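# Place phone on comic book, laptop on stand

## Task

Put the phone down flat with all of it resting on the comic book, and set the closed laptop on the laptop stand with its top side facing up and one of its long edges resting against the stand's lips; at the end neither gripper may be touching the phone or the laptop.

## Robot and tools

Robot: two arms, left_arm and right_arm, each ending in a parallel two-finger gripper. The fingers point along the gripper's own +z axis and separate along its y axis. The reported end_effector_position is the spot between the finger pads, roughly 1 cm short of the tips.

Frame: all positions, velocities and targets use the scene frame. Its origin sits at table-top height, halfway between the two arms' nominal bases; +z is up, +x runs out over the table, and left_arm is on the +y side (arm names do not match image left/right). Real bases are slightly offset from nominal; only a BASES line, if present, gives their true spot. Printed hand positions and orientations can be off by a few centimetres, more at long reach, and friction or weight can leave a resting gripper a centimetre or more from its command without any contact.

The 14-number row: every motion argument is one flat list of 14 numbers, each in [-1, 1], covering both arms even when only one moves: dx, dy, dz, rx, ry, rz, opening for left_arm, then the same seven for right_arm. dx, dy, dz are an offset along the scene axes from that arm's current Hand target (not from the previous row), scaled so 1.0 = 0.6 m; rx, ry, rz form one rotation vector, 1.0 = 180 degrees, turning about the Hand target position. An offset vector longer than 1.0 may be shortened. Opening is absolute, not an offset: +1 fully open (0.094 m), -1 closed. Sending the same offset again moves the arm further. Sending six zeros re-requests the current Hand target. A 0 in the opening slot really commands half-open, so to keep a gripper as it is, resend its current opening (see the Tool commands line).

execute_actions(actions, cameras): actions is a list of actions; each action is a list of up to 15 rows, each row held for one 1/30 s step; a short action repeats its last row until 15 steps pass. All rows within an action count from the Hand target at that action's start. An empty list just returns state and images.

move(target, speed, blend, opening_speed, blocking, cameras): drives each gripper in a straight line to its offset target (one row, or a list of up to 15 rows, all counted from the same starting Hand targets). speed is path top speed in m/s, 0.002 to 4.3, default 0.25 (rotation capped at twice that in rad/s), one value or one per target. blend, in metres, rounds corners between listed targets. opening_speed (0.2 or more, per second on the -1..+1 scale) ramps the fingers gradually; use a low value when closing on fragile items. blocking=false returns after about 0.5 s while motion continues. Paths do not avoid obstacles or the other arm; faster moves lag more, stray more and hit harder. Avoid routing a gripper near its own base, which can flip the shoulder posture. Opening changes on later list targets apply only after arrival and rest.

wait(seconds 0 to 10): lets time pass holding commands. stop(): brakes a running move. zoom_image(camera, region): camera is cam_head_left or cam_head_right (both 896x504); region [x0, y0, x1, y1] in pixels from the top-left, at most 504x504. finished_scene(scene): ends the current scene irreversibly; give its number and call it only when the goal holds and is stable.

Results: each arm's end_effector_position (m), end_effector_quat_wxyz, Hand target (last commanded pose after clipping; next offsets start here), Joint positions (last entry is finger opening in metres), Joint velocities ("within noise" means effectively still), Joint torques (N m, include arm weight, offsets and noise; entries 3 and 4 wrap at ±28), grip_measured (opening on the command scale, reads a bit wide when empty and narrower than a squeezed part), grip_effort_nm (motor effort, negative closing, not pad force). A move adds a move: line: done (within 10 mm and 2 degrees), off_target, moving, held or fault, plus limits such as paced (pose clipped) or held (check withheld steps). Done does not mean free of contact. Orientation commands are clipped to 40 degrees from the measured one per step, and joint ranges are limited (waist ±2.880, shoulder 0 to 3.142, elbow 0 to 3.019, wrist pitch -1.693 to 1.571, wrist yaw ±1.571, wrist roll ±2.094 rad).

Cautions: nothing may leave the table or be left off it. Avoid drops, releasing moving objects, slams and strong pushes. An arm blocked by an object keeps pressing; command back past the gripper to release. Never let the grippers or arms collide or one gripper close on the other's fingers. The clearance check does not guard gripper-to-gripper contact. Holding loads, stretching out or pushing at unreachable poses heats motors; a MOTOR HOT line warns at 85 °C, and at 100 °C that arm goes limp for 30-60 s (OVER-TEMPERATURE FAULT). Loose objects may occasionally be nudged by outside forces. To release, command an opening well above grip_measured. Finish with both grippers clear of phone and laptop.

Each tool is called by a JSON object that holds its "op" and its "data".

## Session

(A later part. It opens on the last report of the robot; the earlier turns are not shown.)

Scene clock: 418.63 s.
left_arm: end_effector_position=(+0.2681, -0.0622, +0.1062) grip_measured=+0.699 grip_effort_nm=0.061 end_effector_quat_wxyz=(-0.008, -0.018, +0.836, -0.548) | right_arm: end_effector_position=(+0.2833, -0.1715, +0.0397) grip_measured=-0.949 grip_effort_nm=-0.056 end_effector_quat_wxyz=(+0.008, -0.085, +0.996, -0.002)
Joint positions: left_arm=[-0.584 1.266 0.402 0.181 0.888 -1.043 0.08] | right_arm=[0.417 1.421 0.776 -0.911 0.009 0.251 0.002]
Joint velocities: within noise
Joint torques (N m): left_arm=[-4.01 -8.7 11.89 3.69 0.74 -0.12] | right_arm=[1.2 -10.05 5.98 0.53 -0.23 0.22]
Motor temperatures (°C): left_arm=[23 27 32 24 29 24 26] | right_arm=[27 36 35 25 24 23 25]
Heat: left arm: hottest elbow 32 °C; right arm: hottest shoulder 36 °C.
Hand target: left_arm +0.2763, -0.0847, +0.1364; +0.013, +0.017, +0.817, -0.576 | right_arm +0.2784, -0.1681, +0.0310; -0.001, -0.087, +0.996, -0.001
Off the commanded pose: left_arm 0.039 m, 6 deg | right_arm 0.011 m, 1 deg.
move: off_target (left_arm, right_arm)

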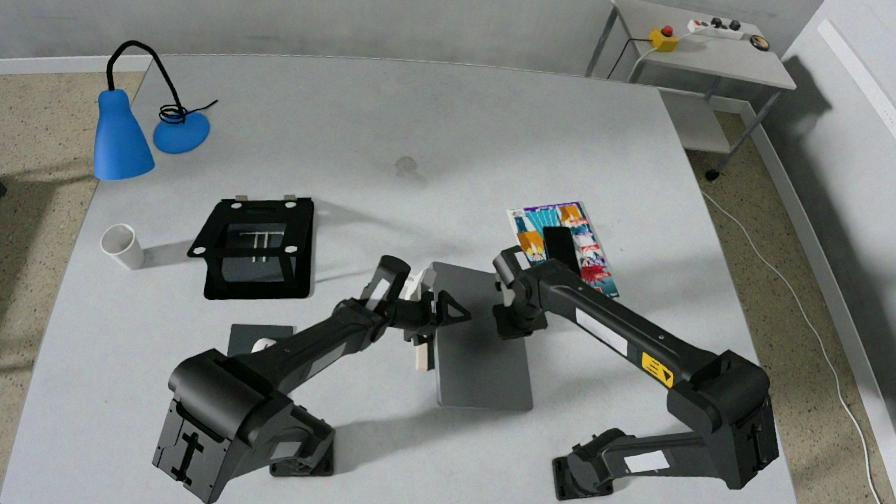

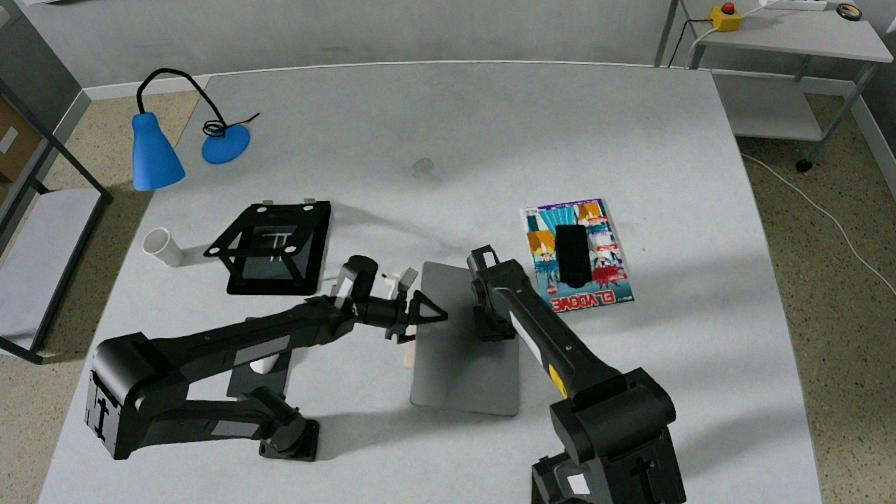

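{"op": "move", "data": {"target": [[0,0,0,0,0,0,0.7, 0,0.0,0.06,0,0,0,-0.95],[0,0,0,0,0,0,0.7, 0,-0.1,0.06,0,0,0,-0.95],[0,0,0,0,0,0,0.7, 0,-0.1,-0.04,0,0,0,-0.95]], "speed": 0.1}}

{"op": "zoom_image", "data": {"camera": "cam_head_left", "region": [370, 230, 590, 430]}}

{"op": "zoom_image", "data": {"camera": "cam_head_right", "region": [350, 230, 570, 430]}}

Scene clock: 428.37 s.
left_arm: end_effector_position=(+0.2663, -0.0652, +0.1068) grip_measured=+0.699 grip_effort_nm=0.061 end_effector_quat_wxyz=(-0.008, -0.012, +0.835, -0.550) | right_arm: end_effector_position=(+0.2812, -0.2237, +0.0154) grip_measured=-0.949 grip_effort_nm=-0.061 end_effector_quat_wxyz=(+0.008, -0.089, +0.996, +0.000)
Joint positions: left_arm=[-0.594 1.269 0.402 0.192 0.887 -1.044 0.08] | right_arm=[0.267 1.421 0.694 -0.829 0.003 0.094 0.002]
Joint velocities: within noise
Joint torques (N m): left_arm=[-3.55 -9.17 12.18 3.21 0.76 -0.12] | right_arm=[-0.32 -9.29 5.53 0.49 -0.01 0.09]
Motor temperatures (°C): left_arm=[23 27 33 24 29 24 26] | right_arm=[27 35 35 25 24 23 25]
Heat: left arm: hottest elbow 33 °C; right arm: hottest shoulder 35 °C.
Hand target: left_arm +0.2763, -0.0848, +0.1365; +0.013, +0.017, +0.817, -0.576 | right_arm +0.2784, -0.2282, +0.0071; +0.000, -0.087, +0.996, -0.001
Off the commanded pose: left_arm 0.037 m, 5 deg | right_arm 0.010 m, 1 deg.
move: off_target (left_arm)

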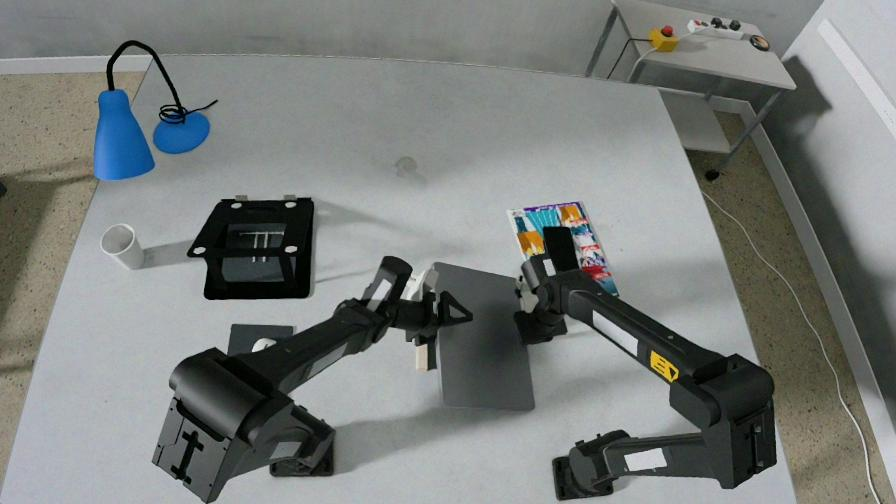

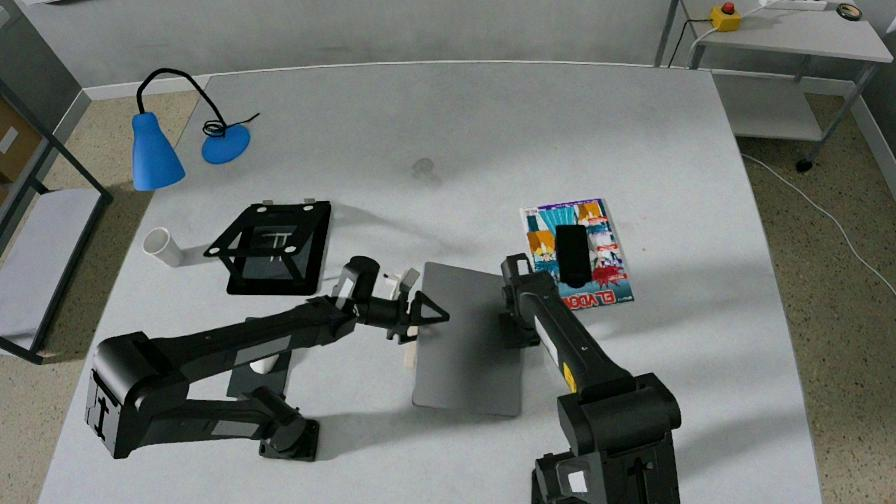

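Scaled by 2.291.

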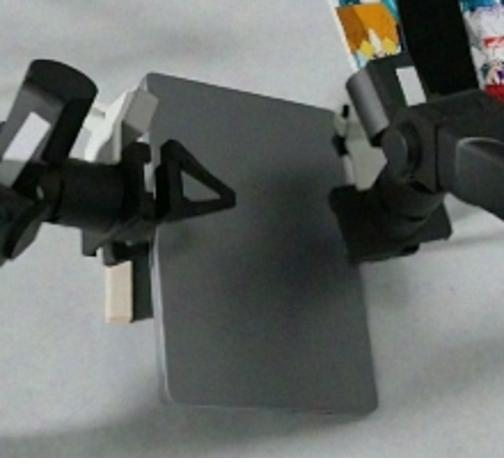

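Scaled by 2.291.

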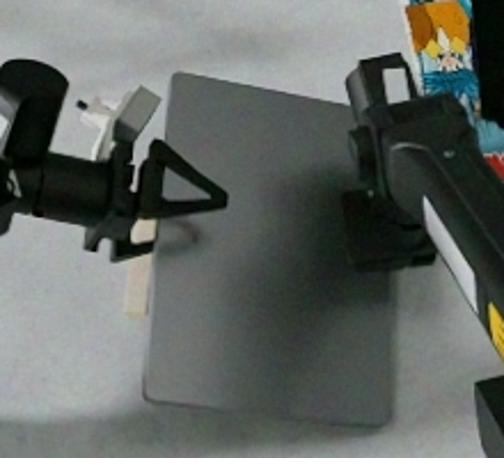

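{"op": "move", "data": {"target": [[0,-0.07,-0.02,0,0,0,0.7, 0,0,0,0,0,0,-0.95]], "speed": 0.05}}

{"op": "zoom_image", "data": {"camera": "cam_head_left", "region": [370, 230, 590, 430]}}

{"op": "zoom_image", "data": {"camera": "cam_head_right", "region": [350, 230, 570, 430]}}

Scene clock: 433.13 s.
left_arm: end_effector_position=(+0.2582, -0.0901, +0.0824) grip_measured=+0.699 grip_effort_nm=0.061 end_effector_quat_wxyz=(-0.014, -0.020, +0.843, -0.537) | right_arm: end_effector_position=(+0.2834, -0.2315, +0.0155) grip_measured=-0.949 grip_effort_nm=-0.037 end_effector_quat_wxyz=(+0.009, -0.081, +0.997, -0.008)
Joint positions: left_arm=[-0.688 1.372 0.402 0.319 0.8 -1.12 0.08] | right_arm=[0.251 1.421 0.694 -0.828 0.02 0.094 0.002]
Joint velocities: left_arm=[-0.005 0.005 -0.007 -0.007 -0.154 -0.051 0.001] | right_arm=[within noise]
Joint torques (N m): left_arm=[-3.9 -9.58 14.35 3.78 0.6 -0.21] | right_arm=[0.79 -9.35 5.55 0.54 -0.57 0.09]
Motor temperatures (°C): left_arm=[23 27 33 24 29 24 26] | right_arm=[27 35 35 25 24 23 25]
Heat: left arm: hottest elbow 33 °C; right arm: hottest shoulder 35 °C.
Hand target: left_arm +0.2762, -0.1268, +0.1244; +0.013, +0.017, +0.817, -0.576 | right_arm +0.2784, -0.2282, +0.0071; +0.000, -0.087, +0.996, -0.001
Off the commanded pose: left_arm 0.059 m, 8 deg | right_arm 0.010 m, 2 deg.
move: off_target (left_arm)

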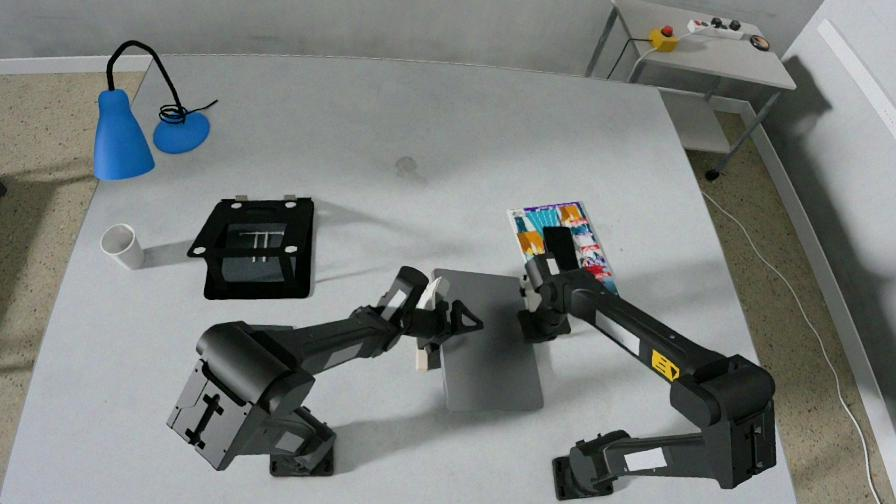

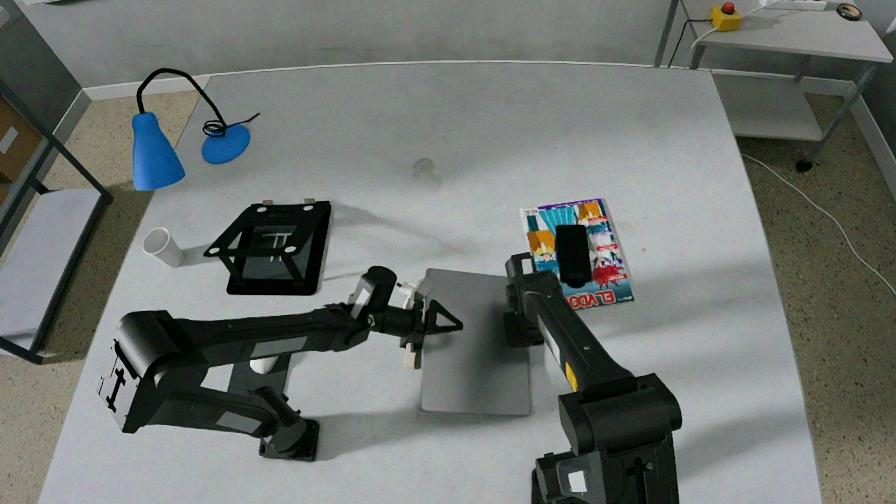

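Scaled by 2.291.

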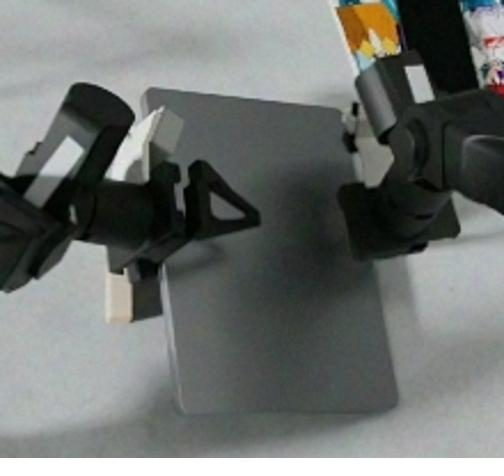

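Scaled by 2.291.

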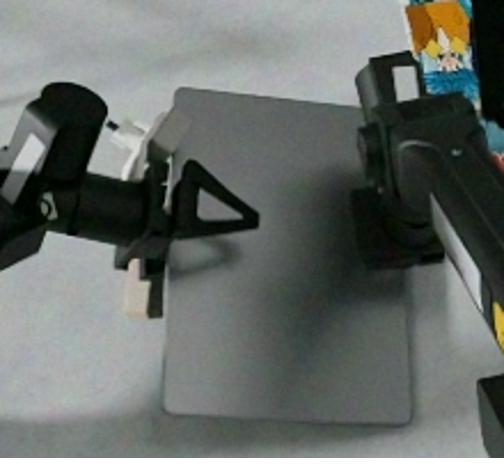

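{"op": "move", "data": {"target": [[0,0.0,0.0,0,0,0,-0.8, 0,0,0,0,0,0,-0.95]], "speed": 0.05, "opening_speed": 0.4}}

{"op": "zoom_image", "data": {"camera": "cam_head_left", "region": [370, 230, 590, 430]}}

{"op": "zoom_image", "data": {"camera": "cam_head_right", "region": [350, 230, 570, 430]}}

Scene clock: 445.67 s.
left_arm: end_effector_position=(+0.2544, -0.0936, +0.0835) grip_measured=-0.528 grip_effort_nm=-1.009 end_effector_quat_wxyz=(+0.028, +0.053, +0.841, -0.538) | right_arm: end_effector_position=(+0.2852, -0.2390, +0.0154) grip_measured=-0.950 grip_effort_nm=-0.002 end_effector_quat_wxyz=(+0.011, -0.074, +0.997, -0.017)
Joint positions: left_arm=[-0.701 1.372 0.402 0.325 0.8 -0.962 0.022] | right_arm=[0.237 1.422 0.694 -0.828 0.038 0.094 0.002]
Joint velocities: within noise
Joint torques (N m): left_arm=[-2.73 -10.05 15.46 2.19 0.99 -1.49] | right_arm=[1.67 -9.47 5.53 0.51 -1.17 0.08]
Motor temperatures (°C): left_arm=[23 27 34 24 29 24 27] | right_arm=[27 35 35 25 24 23 25]
Heat: left arm: hottest elbow 34 °C; right arm: hottest shoulder 35 °C.
Hand target: left_arm +0.2762, -0.1268, +0.1244; +0.013, +0.017, +0.817, -0.576 | right_arm +0.2784, -0.2281, +0.0070; -0.001, -0.087, +0.996, -0.001
Off the commanded pose: left_arm 0.057 m, 7 deg | right_arm 0.015 m, 3 deg.
move: off_target (left_arm, right_arm)

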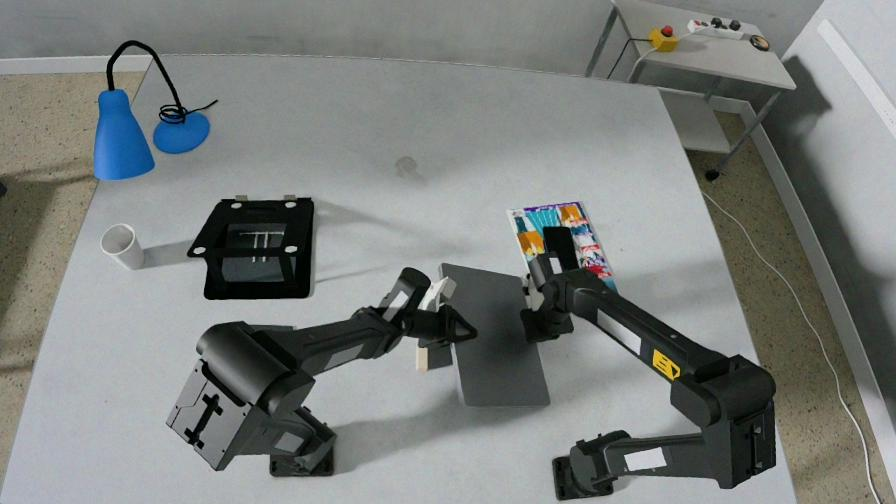

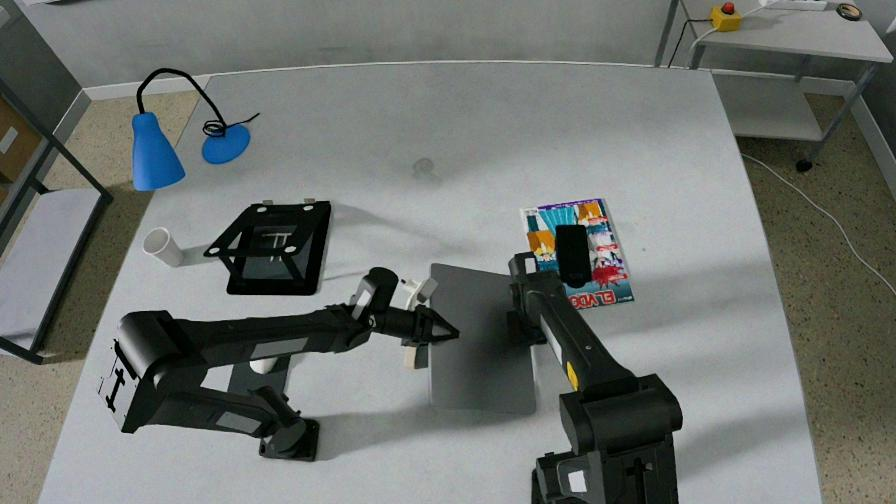

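Scaled by 2.291.

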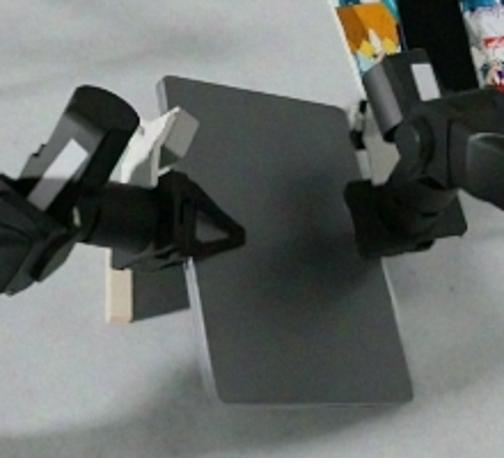

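Scaled by 2.291.

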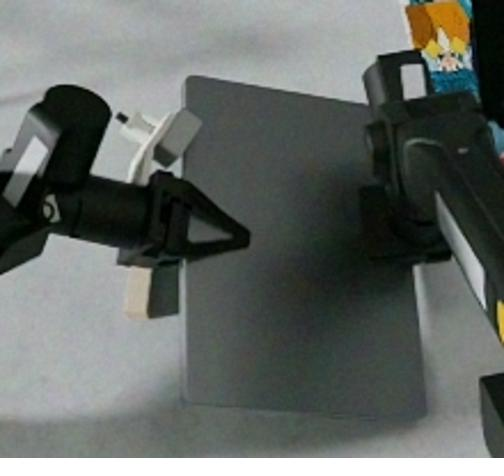

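{"op": "move", "data": {"target": [[0,-0.022,0.067,0.13,0,0,-0.85, 0,0,0,0,0,0,-0.95]], "speed": 0.06}}

{"op": "zoom_image", "data": {"camera": "cam_head_left", "region": [370, 210, 590, 430]}}

{"op": "zoom_image", "data": {"camera": "cam_head_right", "region": [350, 210, 570, 430]}}

Scene clock: 458.80 s.
left_arm: end_effector_position=(+0.2586, -0.1187, +0.1269) grip_measured=-0.528 grip_effort_nm=-1.009 end_effector_quat_wxyz=(+0.012, +0.065, +0.923, -0.379) | right_arm: end_effector_position=(+0.2842, -0.2344, +0.0153) grip_measured=-0.950 grip_effort_nm=-0.002 end_effector_quat_wxyz=(+0.009, -0.074, +0.997, -0.004)
Joint positions: left_arm=[-0.831 1.254 0.7 -0.42 0.531 -0.829 0.022] | right_arm=[0.237 1.422 0.694 -0.828 0.01 0.094 0.002]
Joint velocities: within noise
Joint torques (N m): left_arm=[-1.49 -10.11 17.57 0.34 0.4 -1.06] | right_arm=[1.73 -9.29 5.53 0.5 -0.26 0.08]
Motor temperatures (°C): left_arm=[23 27 35 24 29 25 27] | right_arm=[27 35 34 25 25 23 25]
Heat: left arm: hottest elbow 35 °C; right arm: hottest shoulder 35 °C.
Hand target: left_arm +0.2763, -0.1400, +0.1646; +0.009, +0.019, +0.917, -0.398 | right_arm +0.2784, -0.2281, +0.0070; -0.001, -0.087, +0.996, -0.001
Off the commanded pose: left_arm 0.047 m, 6 deg | right_arm 0.012 m, 2 deg.
move: off_target (left_arm, right_arm)

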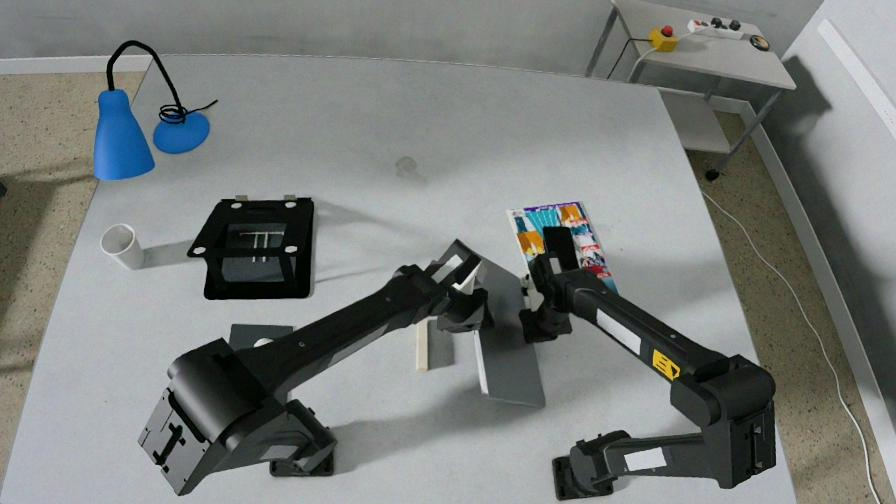

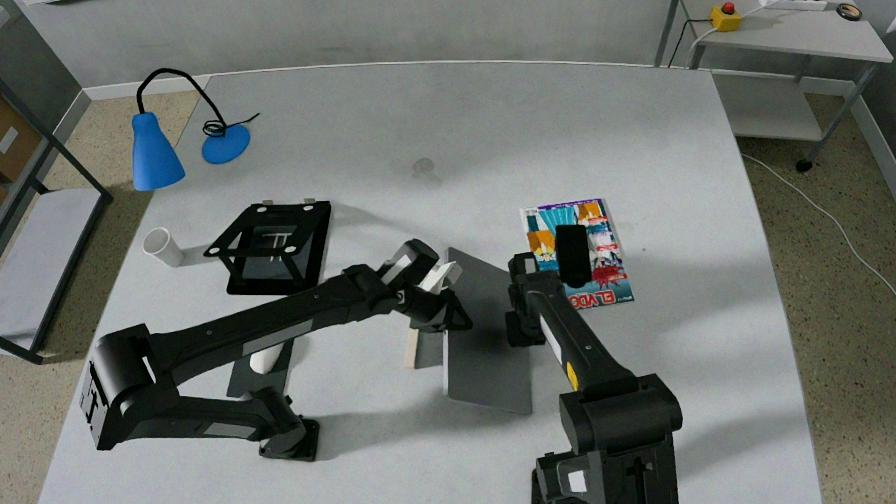

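Scaled by 2.291.

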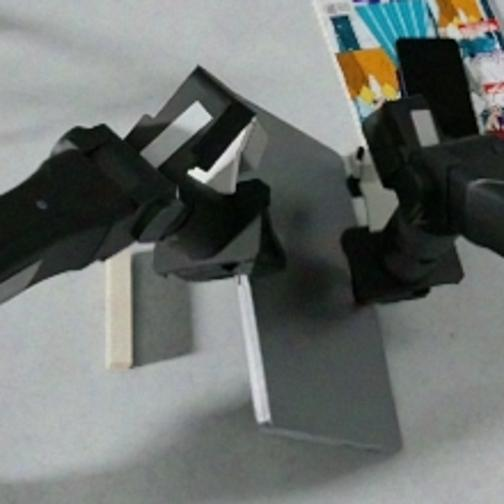

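Scaled by 2.291.

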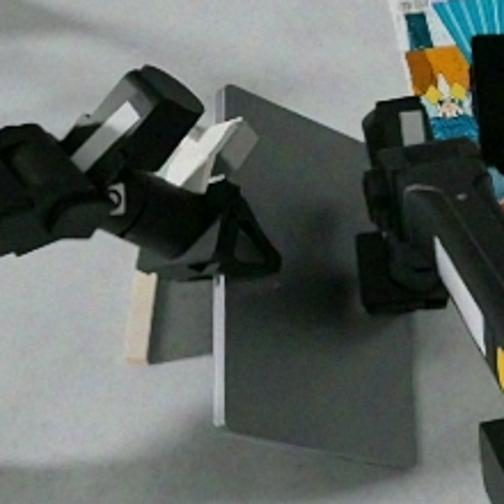

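{"op": "move", "data": {"target": [[0,0,0,0,0,0,-0.85, 0,-0.15,0.0,0,0,0,-0.95],[0,0,0,0,0,0,-0.85, -0.1,-0.45,0.25,0,0,0,-0.95]], "speed": 0.2, "blend": 0.03, "cameras": []}}

{"op": "move", "data": {"target": [[0,0.03,0.12,0.0,0,0,-0.85, 0,0,0,0,0,0,-0.95]], "speed": 0.1}}

{"op": "zoom_image", "data": {"camera": "cam_head_left", "region": [370, 190, 590, 410]}}

{"op": "zoom_image", "data": {"camera": "cam_head_right", "region": [350, 190, 570, 410]}}

Scene clock: 469.53 s.
left_arm: end_effector_position=(+0.2586, -0.1187, +0.1268) grip_measured=-0.528 grip_effort_nm=-1.009 end_effector_quat_wxyz=(+0.012, +0.065, +0.923, -0.378) | right_arm: end_effector_position=(+0.2042, -0.4839, +0.1356) grip_measured=-0.950 grip_effort_nm=-0.007 end_effector_quat_wxyz=(-0.020, -0.089, +0.996, +0.015)
Joint positions: left_arm=[-0.831 1.254 0.7 -0.42 0.53 -0.828 0.022] | right_arm=[-0.644 1.186 0.85 -1.284 0.005 -0.816 0.002]
Joint velocities: within noise
Joint torques (N m): left_arm=[-1.9 -10.34 17.66 0.35 0.39 -1.06] | right_arm=[-0.21 -8.7 12.07 -0.28 -0.08 0.13]
Motor temperatures (°C): left_arm=[23 27 38 24 28 25 28] | right_arm=[27 34 35 25 25 23 25]
Heat: left arm: hottest elbow 38 °C; right arm: hottest elbow 35 °C.
Hand target: left_arm +0.2763, -0.1399, +0.1645; +0.009, +0.019, +0.917, -0.398 | right_arm +0.2183, -0.4981, +0.1570; -0.001, -0.087, +0.996, -0.001
Off the commanded pose: left_arm 0.047 m, 6 deg | right_arm 0.029 m, 3 deg.
move: off_target (left_arm, right_arm)
No camera images: "cameras" was empty.

Scene clock: 471.00 s.
left_arm: end_effector_position=(+0.2452, -0.0953, +0.1543) grip_measured=-0.528 grip_effort_nm=-0.999 end_effector_quat_wxyz=(-0.030, +0.034, +0.940, -0.338) | right_arm: end_effector_position=(+0.2042, -0.4838, +0.1356) grip_measured=-0.950 grip_effort_nm=-0.002 end_effector_quat_wxyz=(-0.020, -0.089, +0.996, +0.015)
Joint positions: left_arm=[-0.815 1.179 0.765 -0.685 0.527 -0.843 0.022] | right_arm=[-0.644 1.186 0.85 -1.285 0.004 -0.816 0.002]
Joint velocities: within noise
Joint torques (N m): left_arm=[1.08 -13.86 21.67 0.59 1.32 -0.61] | right_arm=[-0.26 -8.82 12.04 -0.29 -0.08 0.08]
Motor temperatures (°C): left_arm=[23 27 38 24 28 25 28] | right_arm=[27 34 35 25 25 23 25]
Heat: left arm: hottest elbow 38 °C; right arm: hottest elbow 35 °C.
Hand target: left_arm +0.2762, -0.1219, +0.2365; +0.009, +0.019, +0.917, -0.398 | right_arm +0.2183, -0.4981, +0.1570; -0.001, -0.087, +0.996, -0.001
Off the commanded pose: left_arm 0.092 m, 9 deg | right_arm 0.029 m, 3 deg.
move: off_target (left_arm, right_arm)

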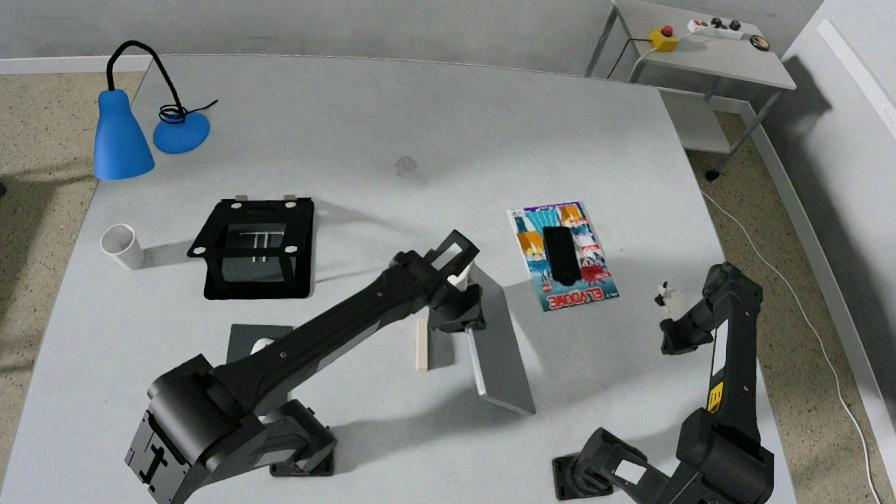

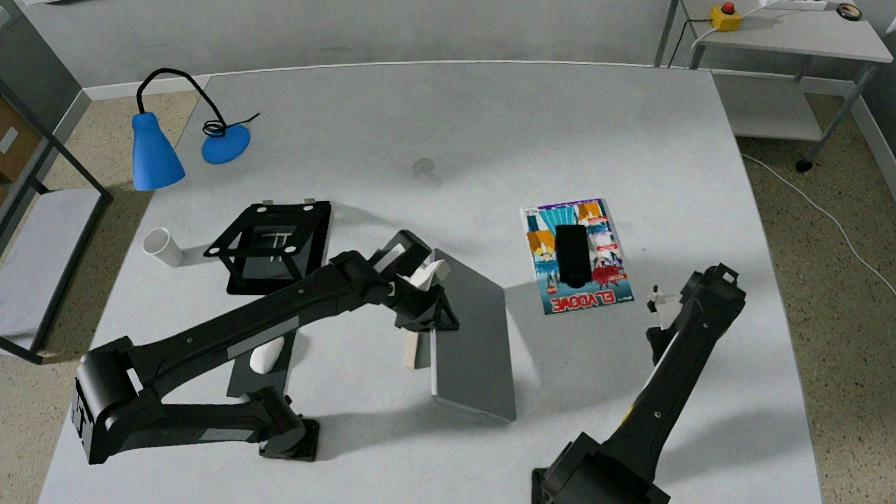

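Scaled by 2.291.

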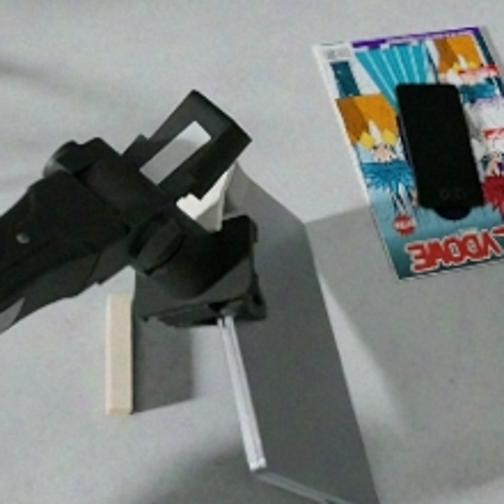

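Scaled by 2.291.

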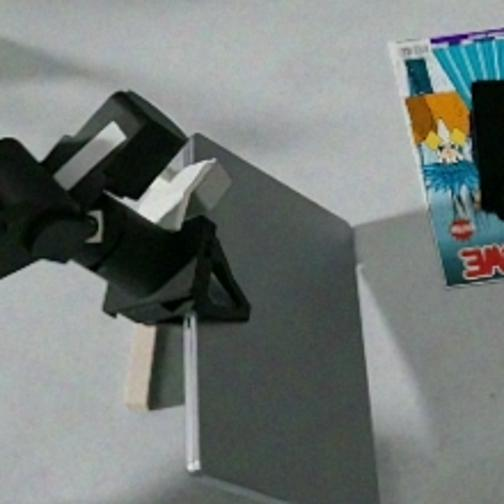

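{"op": "move", "data": {"target": [[0,0.03,0.2,0.0,0,0,-0.87, 0,0,0,0,0,0,-0.95]], "speed": 0.12}}

{"op": "zoom_image", "data": {"camera": "cam_head_left", "region": [370, 190, 590, 410]}}

{"op": "zoom_image", "data": {"camera": "cam_head_right", "region": [350, 190, 570, 410]}}

Scene clock: 476.77 s.
left_arm: end_effector_position=(+0.2411, -0.0700, +0.2388) grip_measured=-0.528 grip_effort_nm=-1.009 end_effector_quat_wxyz=(-0.070, -0.017, +0.950, -0.302) | right_arm: end_effector_position=(+0.2042, -0.4838, +0.1356) grip_measured=-0.950 grip_effort_nm=0.002 end_effector_quat_wxyz=(-0.020, -0.089, +0.996, +0.015)
Joint positions: left_arm=[-0.772 1.101 0.964 -1.079 0.533 -0.878 0.022] | right_arm=[-0.644 1.186 0.85 -1.285 0.004 -0.817 0.002]
Joint velocities: within noise
Joint torques (N m): left_arm=[0.03 -13.22 27.67 1.7 1.74 0.1] | right_arm=[-0.21 -8.82 12.04 -0.25 -0.09 0.08]
Motor temperatures (°C): left_arm=[23 27 40 24 29 25 28] | right_arm=[27 34 37 25 24 23 25]
Heat: left arm: hottest elbow 40 °C; right arm: hottest elbow 37 °C.
Hand target: left_arm +0.2762, -0.1039, +0.3565; +0.009, +0.020, +0.917, -0.398 | right_arm +0.2183, -0.4981, +0.1570; -0.001, -0.087, +0.996, -0.001
Off the commanded pose: left_arm 0.127 m, 15 deg | right_arm 0.029 m, 3 deg.
move: off_target (left_arm, right_arm)

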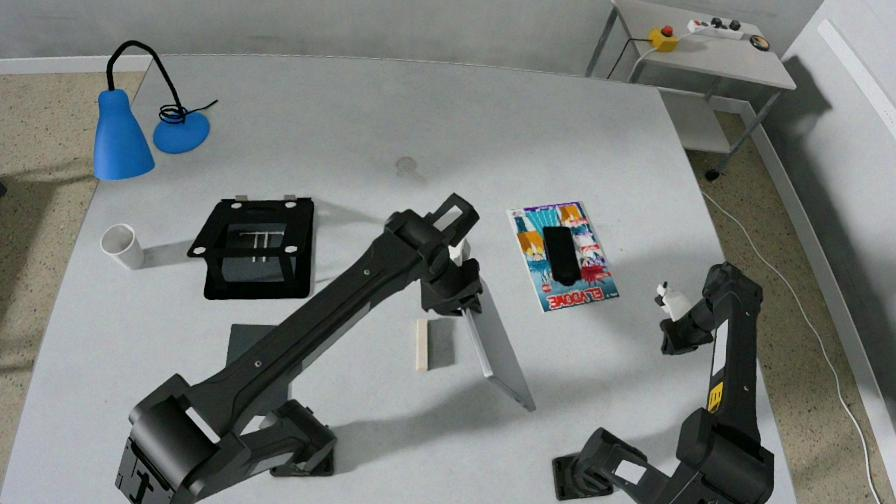

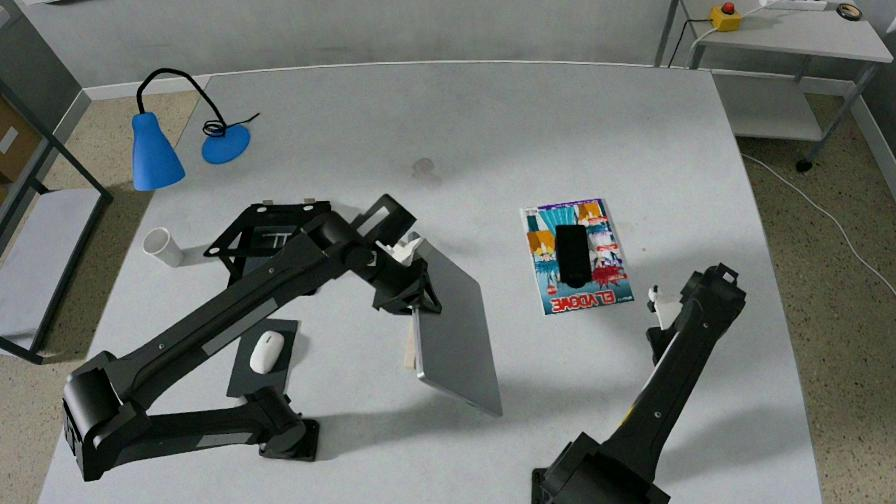

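Scaled by 2.291.

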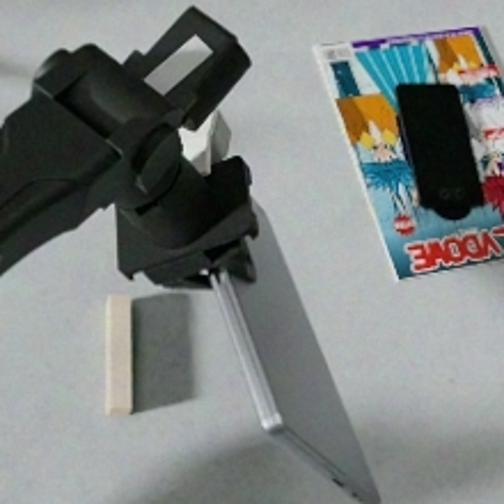

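Scaled by 2.291.

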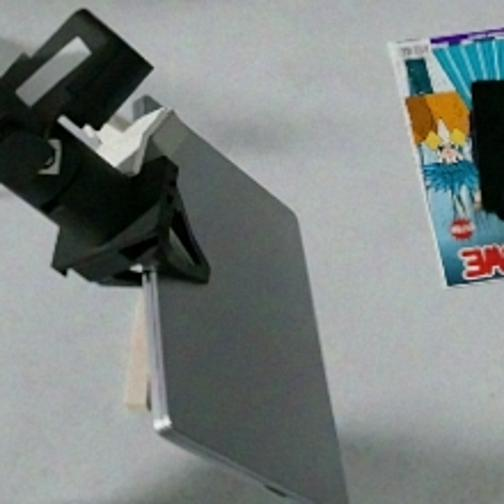

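{"op": "move", "data": {"target": [[0.29,0.34,0.18,0.0,0,0.25,-0.87, 0,0,0,0,0,0,-0.95]], "speed": 0.12}}

Scene clock: 501.10 s.
left_arm: end_effector_position=(+0.4194, +0.1063, +0.3348) grip_measured=-0.529 grip_effort_nm=-1.009 end_effector_quat_wxyz=(+0.057, -0.371, +0.882, -0.285) | right_arm: end_effector_position=(+0.2042, -0.4838, +0.1356) grip_measured=-0.950 grip_effort_nm=-0.002 end_effector_quat_wxyz=(-0.020, -0.089, +0.996, +0.015)
Joint positions: left_arm=[-0.196 1.15 1.257 -1.245 0.414 -1.057 0.022] | right_arm=[-0.644 1.186 0.85 -1.285 0.004 -0.817 0.002]
Joint velocities: within noise
Joint torques (N m): left_arm=[-0.26 -14.15 -27.17 2.07 1.28 0.02] | right_arm=[-0.26 -8.82 12.04 -0.25 -0.08 0.09]
Motor temperatures (°C): left_arm=[23 28 56 24 32 24 28] | right_arm=[27 34 42 25 24 23 25]
Heat: left arm: hottest elbow 56 °C; right arm: hottest elbow 42 °C.
Hand target: left_arm +0.4503, +0.1000, +0.4644; +0.161, -0.333, +0.855, -0.364 | right_arm +0.2183, -0.4981, +0.1570; -0.001, -0.087, +0.996, -0.001
Off the commanded pose: left_arm 0.133 m, 16 deg | right_arm 0.029 m, 3 deg.
move: off_target (left_arm, right_arm)

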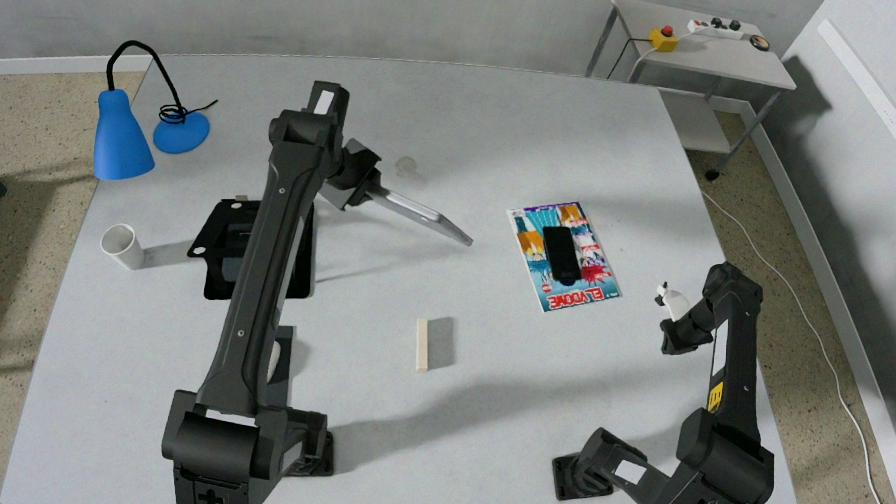

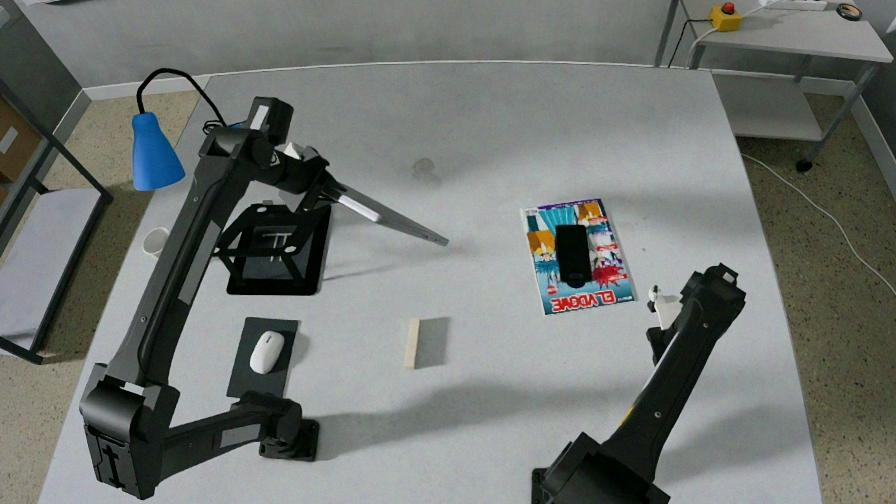

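{"op": "move", "data": {"target": [[0.083,0.533,-0.107,0.015,0,0.25,-0.87, 0,0,0,0,0,0,-0.95]], "speed": 0.16}}

{"op": "zoom_image", "data": {"camera": "cam_head_left", "region": [160, 120, 380, 320]}}

{"op": "zoom_image", "data": {"camera": "cam_head_right", "region": [160, 120, 380, 320]}}

Scene clock: 511.23 s.
left_arm: end_effector_position=(+0.4737, +0.4081, +0.2966) grip_measured=-0.529 grip_effort_nm=-1.004 end_effector_quat_wxyz=(-0.182, +0.670, -0.689, +0.209) | right_arm: end_effector_position=(+0.2042, -0.4838, +0.1356) grip_measured=-0.950 grip_effort_nm=-0.002 end_effector_quat_wxyz=(-0.020, -0.089, +0.996, +0.015)
Joint positions: left_arm=[0.43 1.271 1.257 -1.062 0.278 -1.156 0.022] | right_arm=[-0.644 1.186 0.85 -1.285 0.004 -0.817 0.002]
Joint velocities: within noise
Joint torques (N m): left_arm=[-1.03 -18.32 21.59 3.77 0.87 -0.05] | right_arm=[-0.21 -8.76 12.04 -0.28 -0.09 0.09]
Motor temperatures (°C): left_arm=[23 28 61 24 32 24 28] | right_arm=[27 34 44 25 24 23 25]
Heat: left arm: hottest elbow 61 °C; right arm: hottest elbow 44 °C.
Hand target: left_arm +0.5000, +0.4198, +0.4003; -0.295, +0.631, -0.670, +0.256 | right_arm +0.2183, -0.4981, +0.1570; -0.001, -0.087, +0.996, -0.001
Off the commanded pose: left_arm 0.108 m, 15 deg | right_arm 0.029 m, 3 deg.
move: off_target (left_arm, right_arm)

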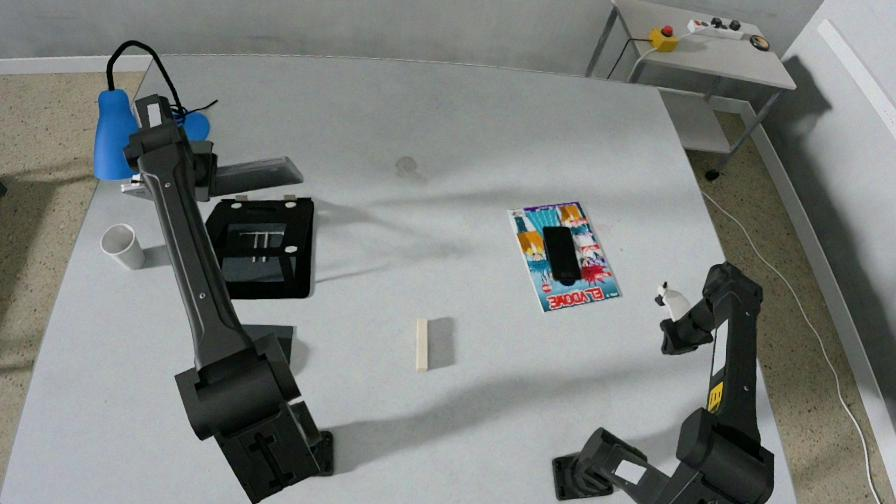

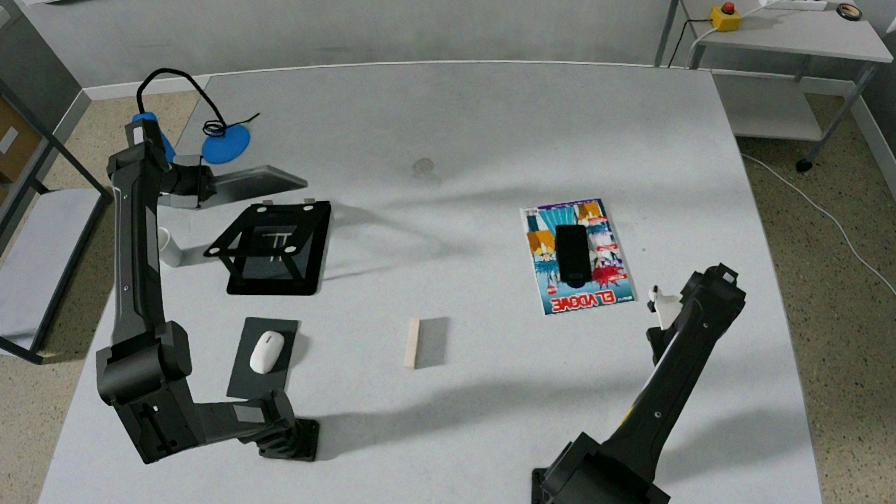

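Scaled by 2.291.

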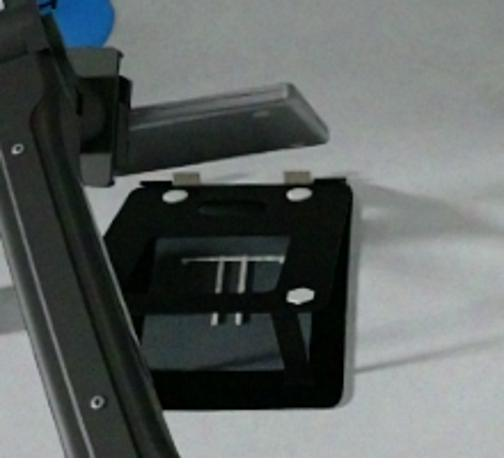

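Scaled by 2.291.

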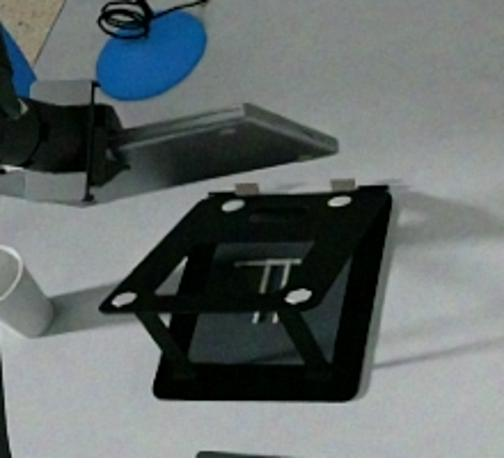

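{"op": "zoom_image", "data": {"camera": "cam_head_left", "region": [110, 130, 320, 230]}}

{"op": "zoom_image", "data": {"camera": "cam_head_right", "region": [150, 130, 360, 230]}}

Scaled by 2.400.

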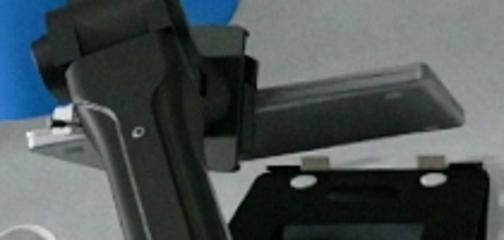

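Scaled by 2.400.

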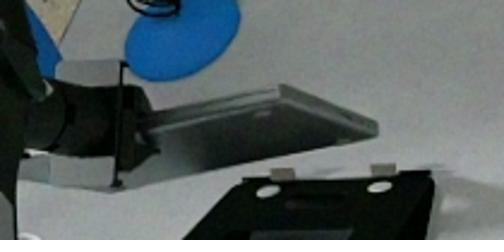

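{"op": "move", "data": {"target": [[0.07,0.0,-0.1,0.0,0,-0.045,-0.87, 0,0,0,0,0,0,-0.95]], "speed": 0.12}}

{"op": "zoom_image", "data": {"camera": "cam_head_left", "region": [110, 140, 330, 300]}}

{"op": "zoom_image", "data": {"camera": "cam_head_right", "region": [150, 140, 370, 300]}}

Scene clock: 543.53 s.
left_arm: end_effector_position=(+0.5216, +0.4167, +0.2477) grip_measured=-0.530 grip_effort_nm=-1.004 end_effector_quat_wxyz=(+0.174, -0.629, +0.720, -0.237) | right_arm: end_effector_position=(+0.2042, -0.4838, +0.1356) grip_measured=-0.950 grip_effort_nm=-0.012 end_effector_quat_wxyz=(-0.020, -0.089, +0.996, +0.015)
Joint positions: left_arm=[0.43 1.415 1.257 -0.926 0.361 -1.069 0.022] | right_arm=[-0.644 1.186 0.85 -1.285 0.004 -0.817 0.002]
Joint velocities: within noise
Joint torques (N m): left_arm=[-1.79 -21.71 17.2 3.74 1.09 0.14] | right_arm=[-0.26 -8.82 12.05 -0.27 -0.08 0.09]
Motor temperatures (°C): left_arm=[23 30 59 24 31 24 29] | right_arm=[27 33 47 25 24 23 25]
Heat: left arm: hottest elbow 59 °C; right arm: hottest elbow 47 °C.
Hand target: left_arm +0.5419, +0.4199, +0.3403; +0.277, -0.582, +0.713, -0.276 | right_arm +0.2183, -0.4981, +0.1570; -0.001, -0.087, +0.996, -0.001
Off the commanded pose: left_arm 0.095 m, 14 deg | right_arm 0.029 m, 3 deg.
move: off_target (left_arm, right_arm)

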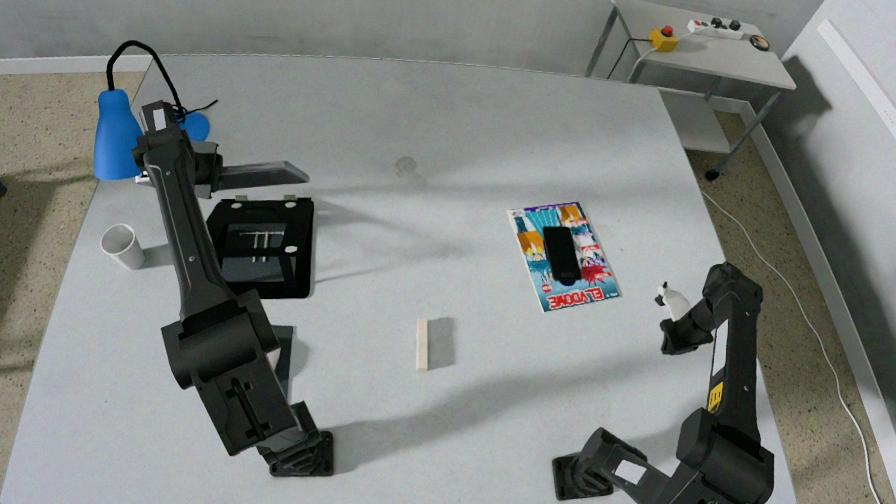

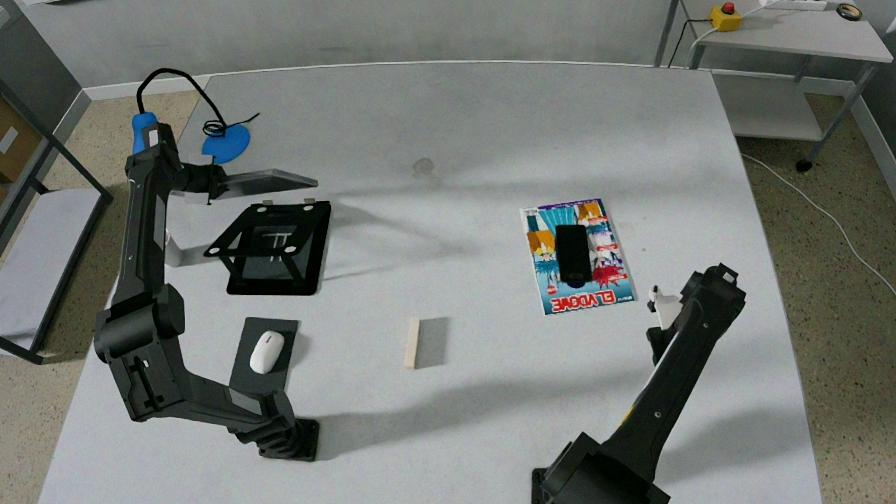

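Scaled by 2.291.

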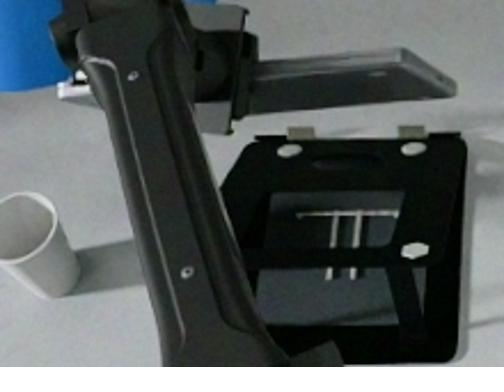

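Scaled by 2.291.

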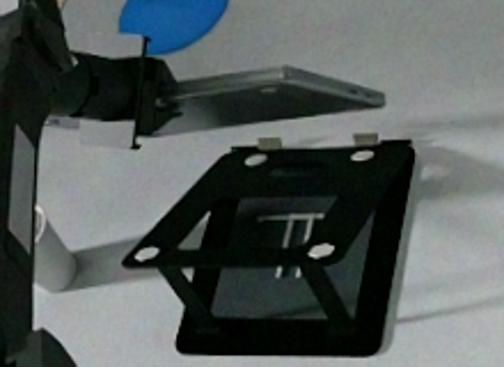

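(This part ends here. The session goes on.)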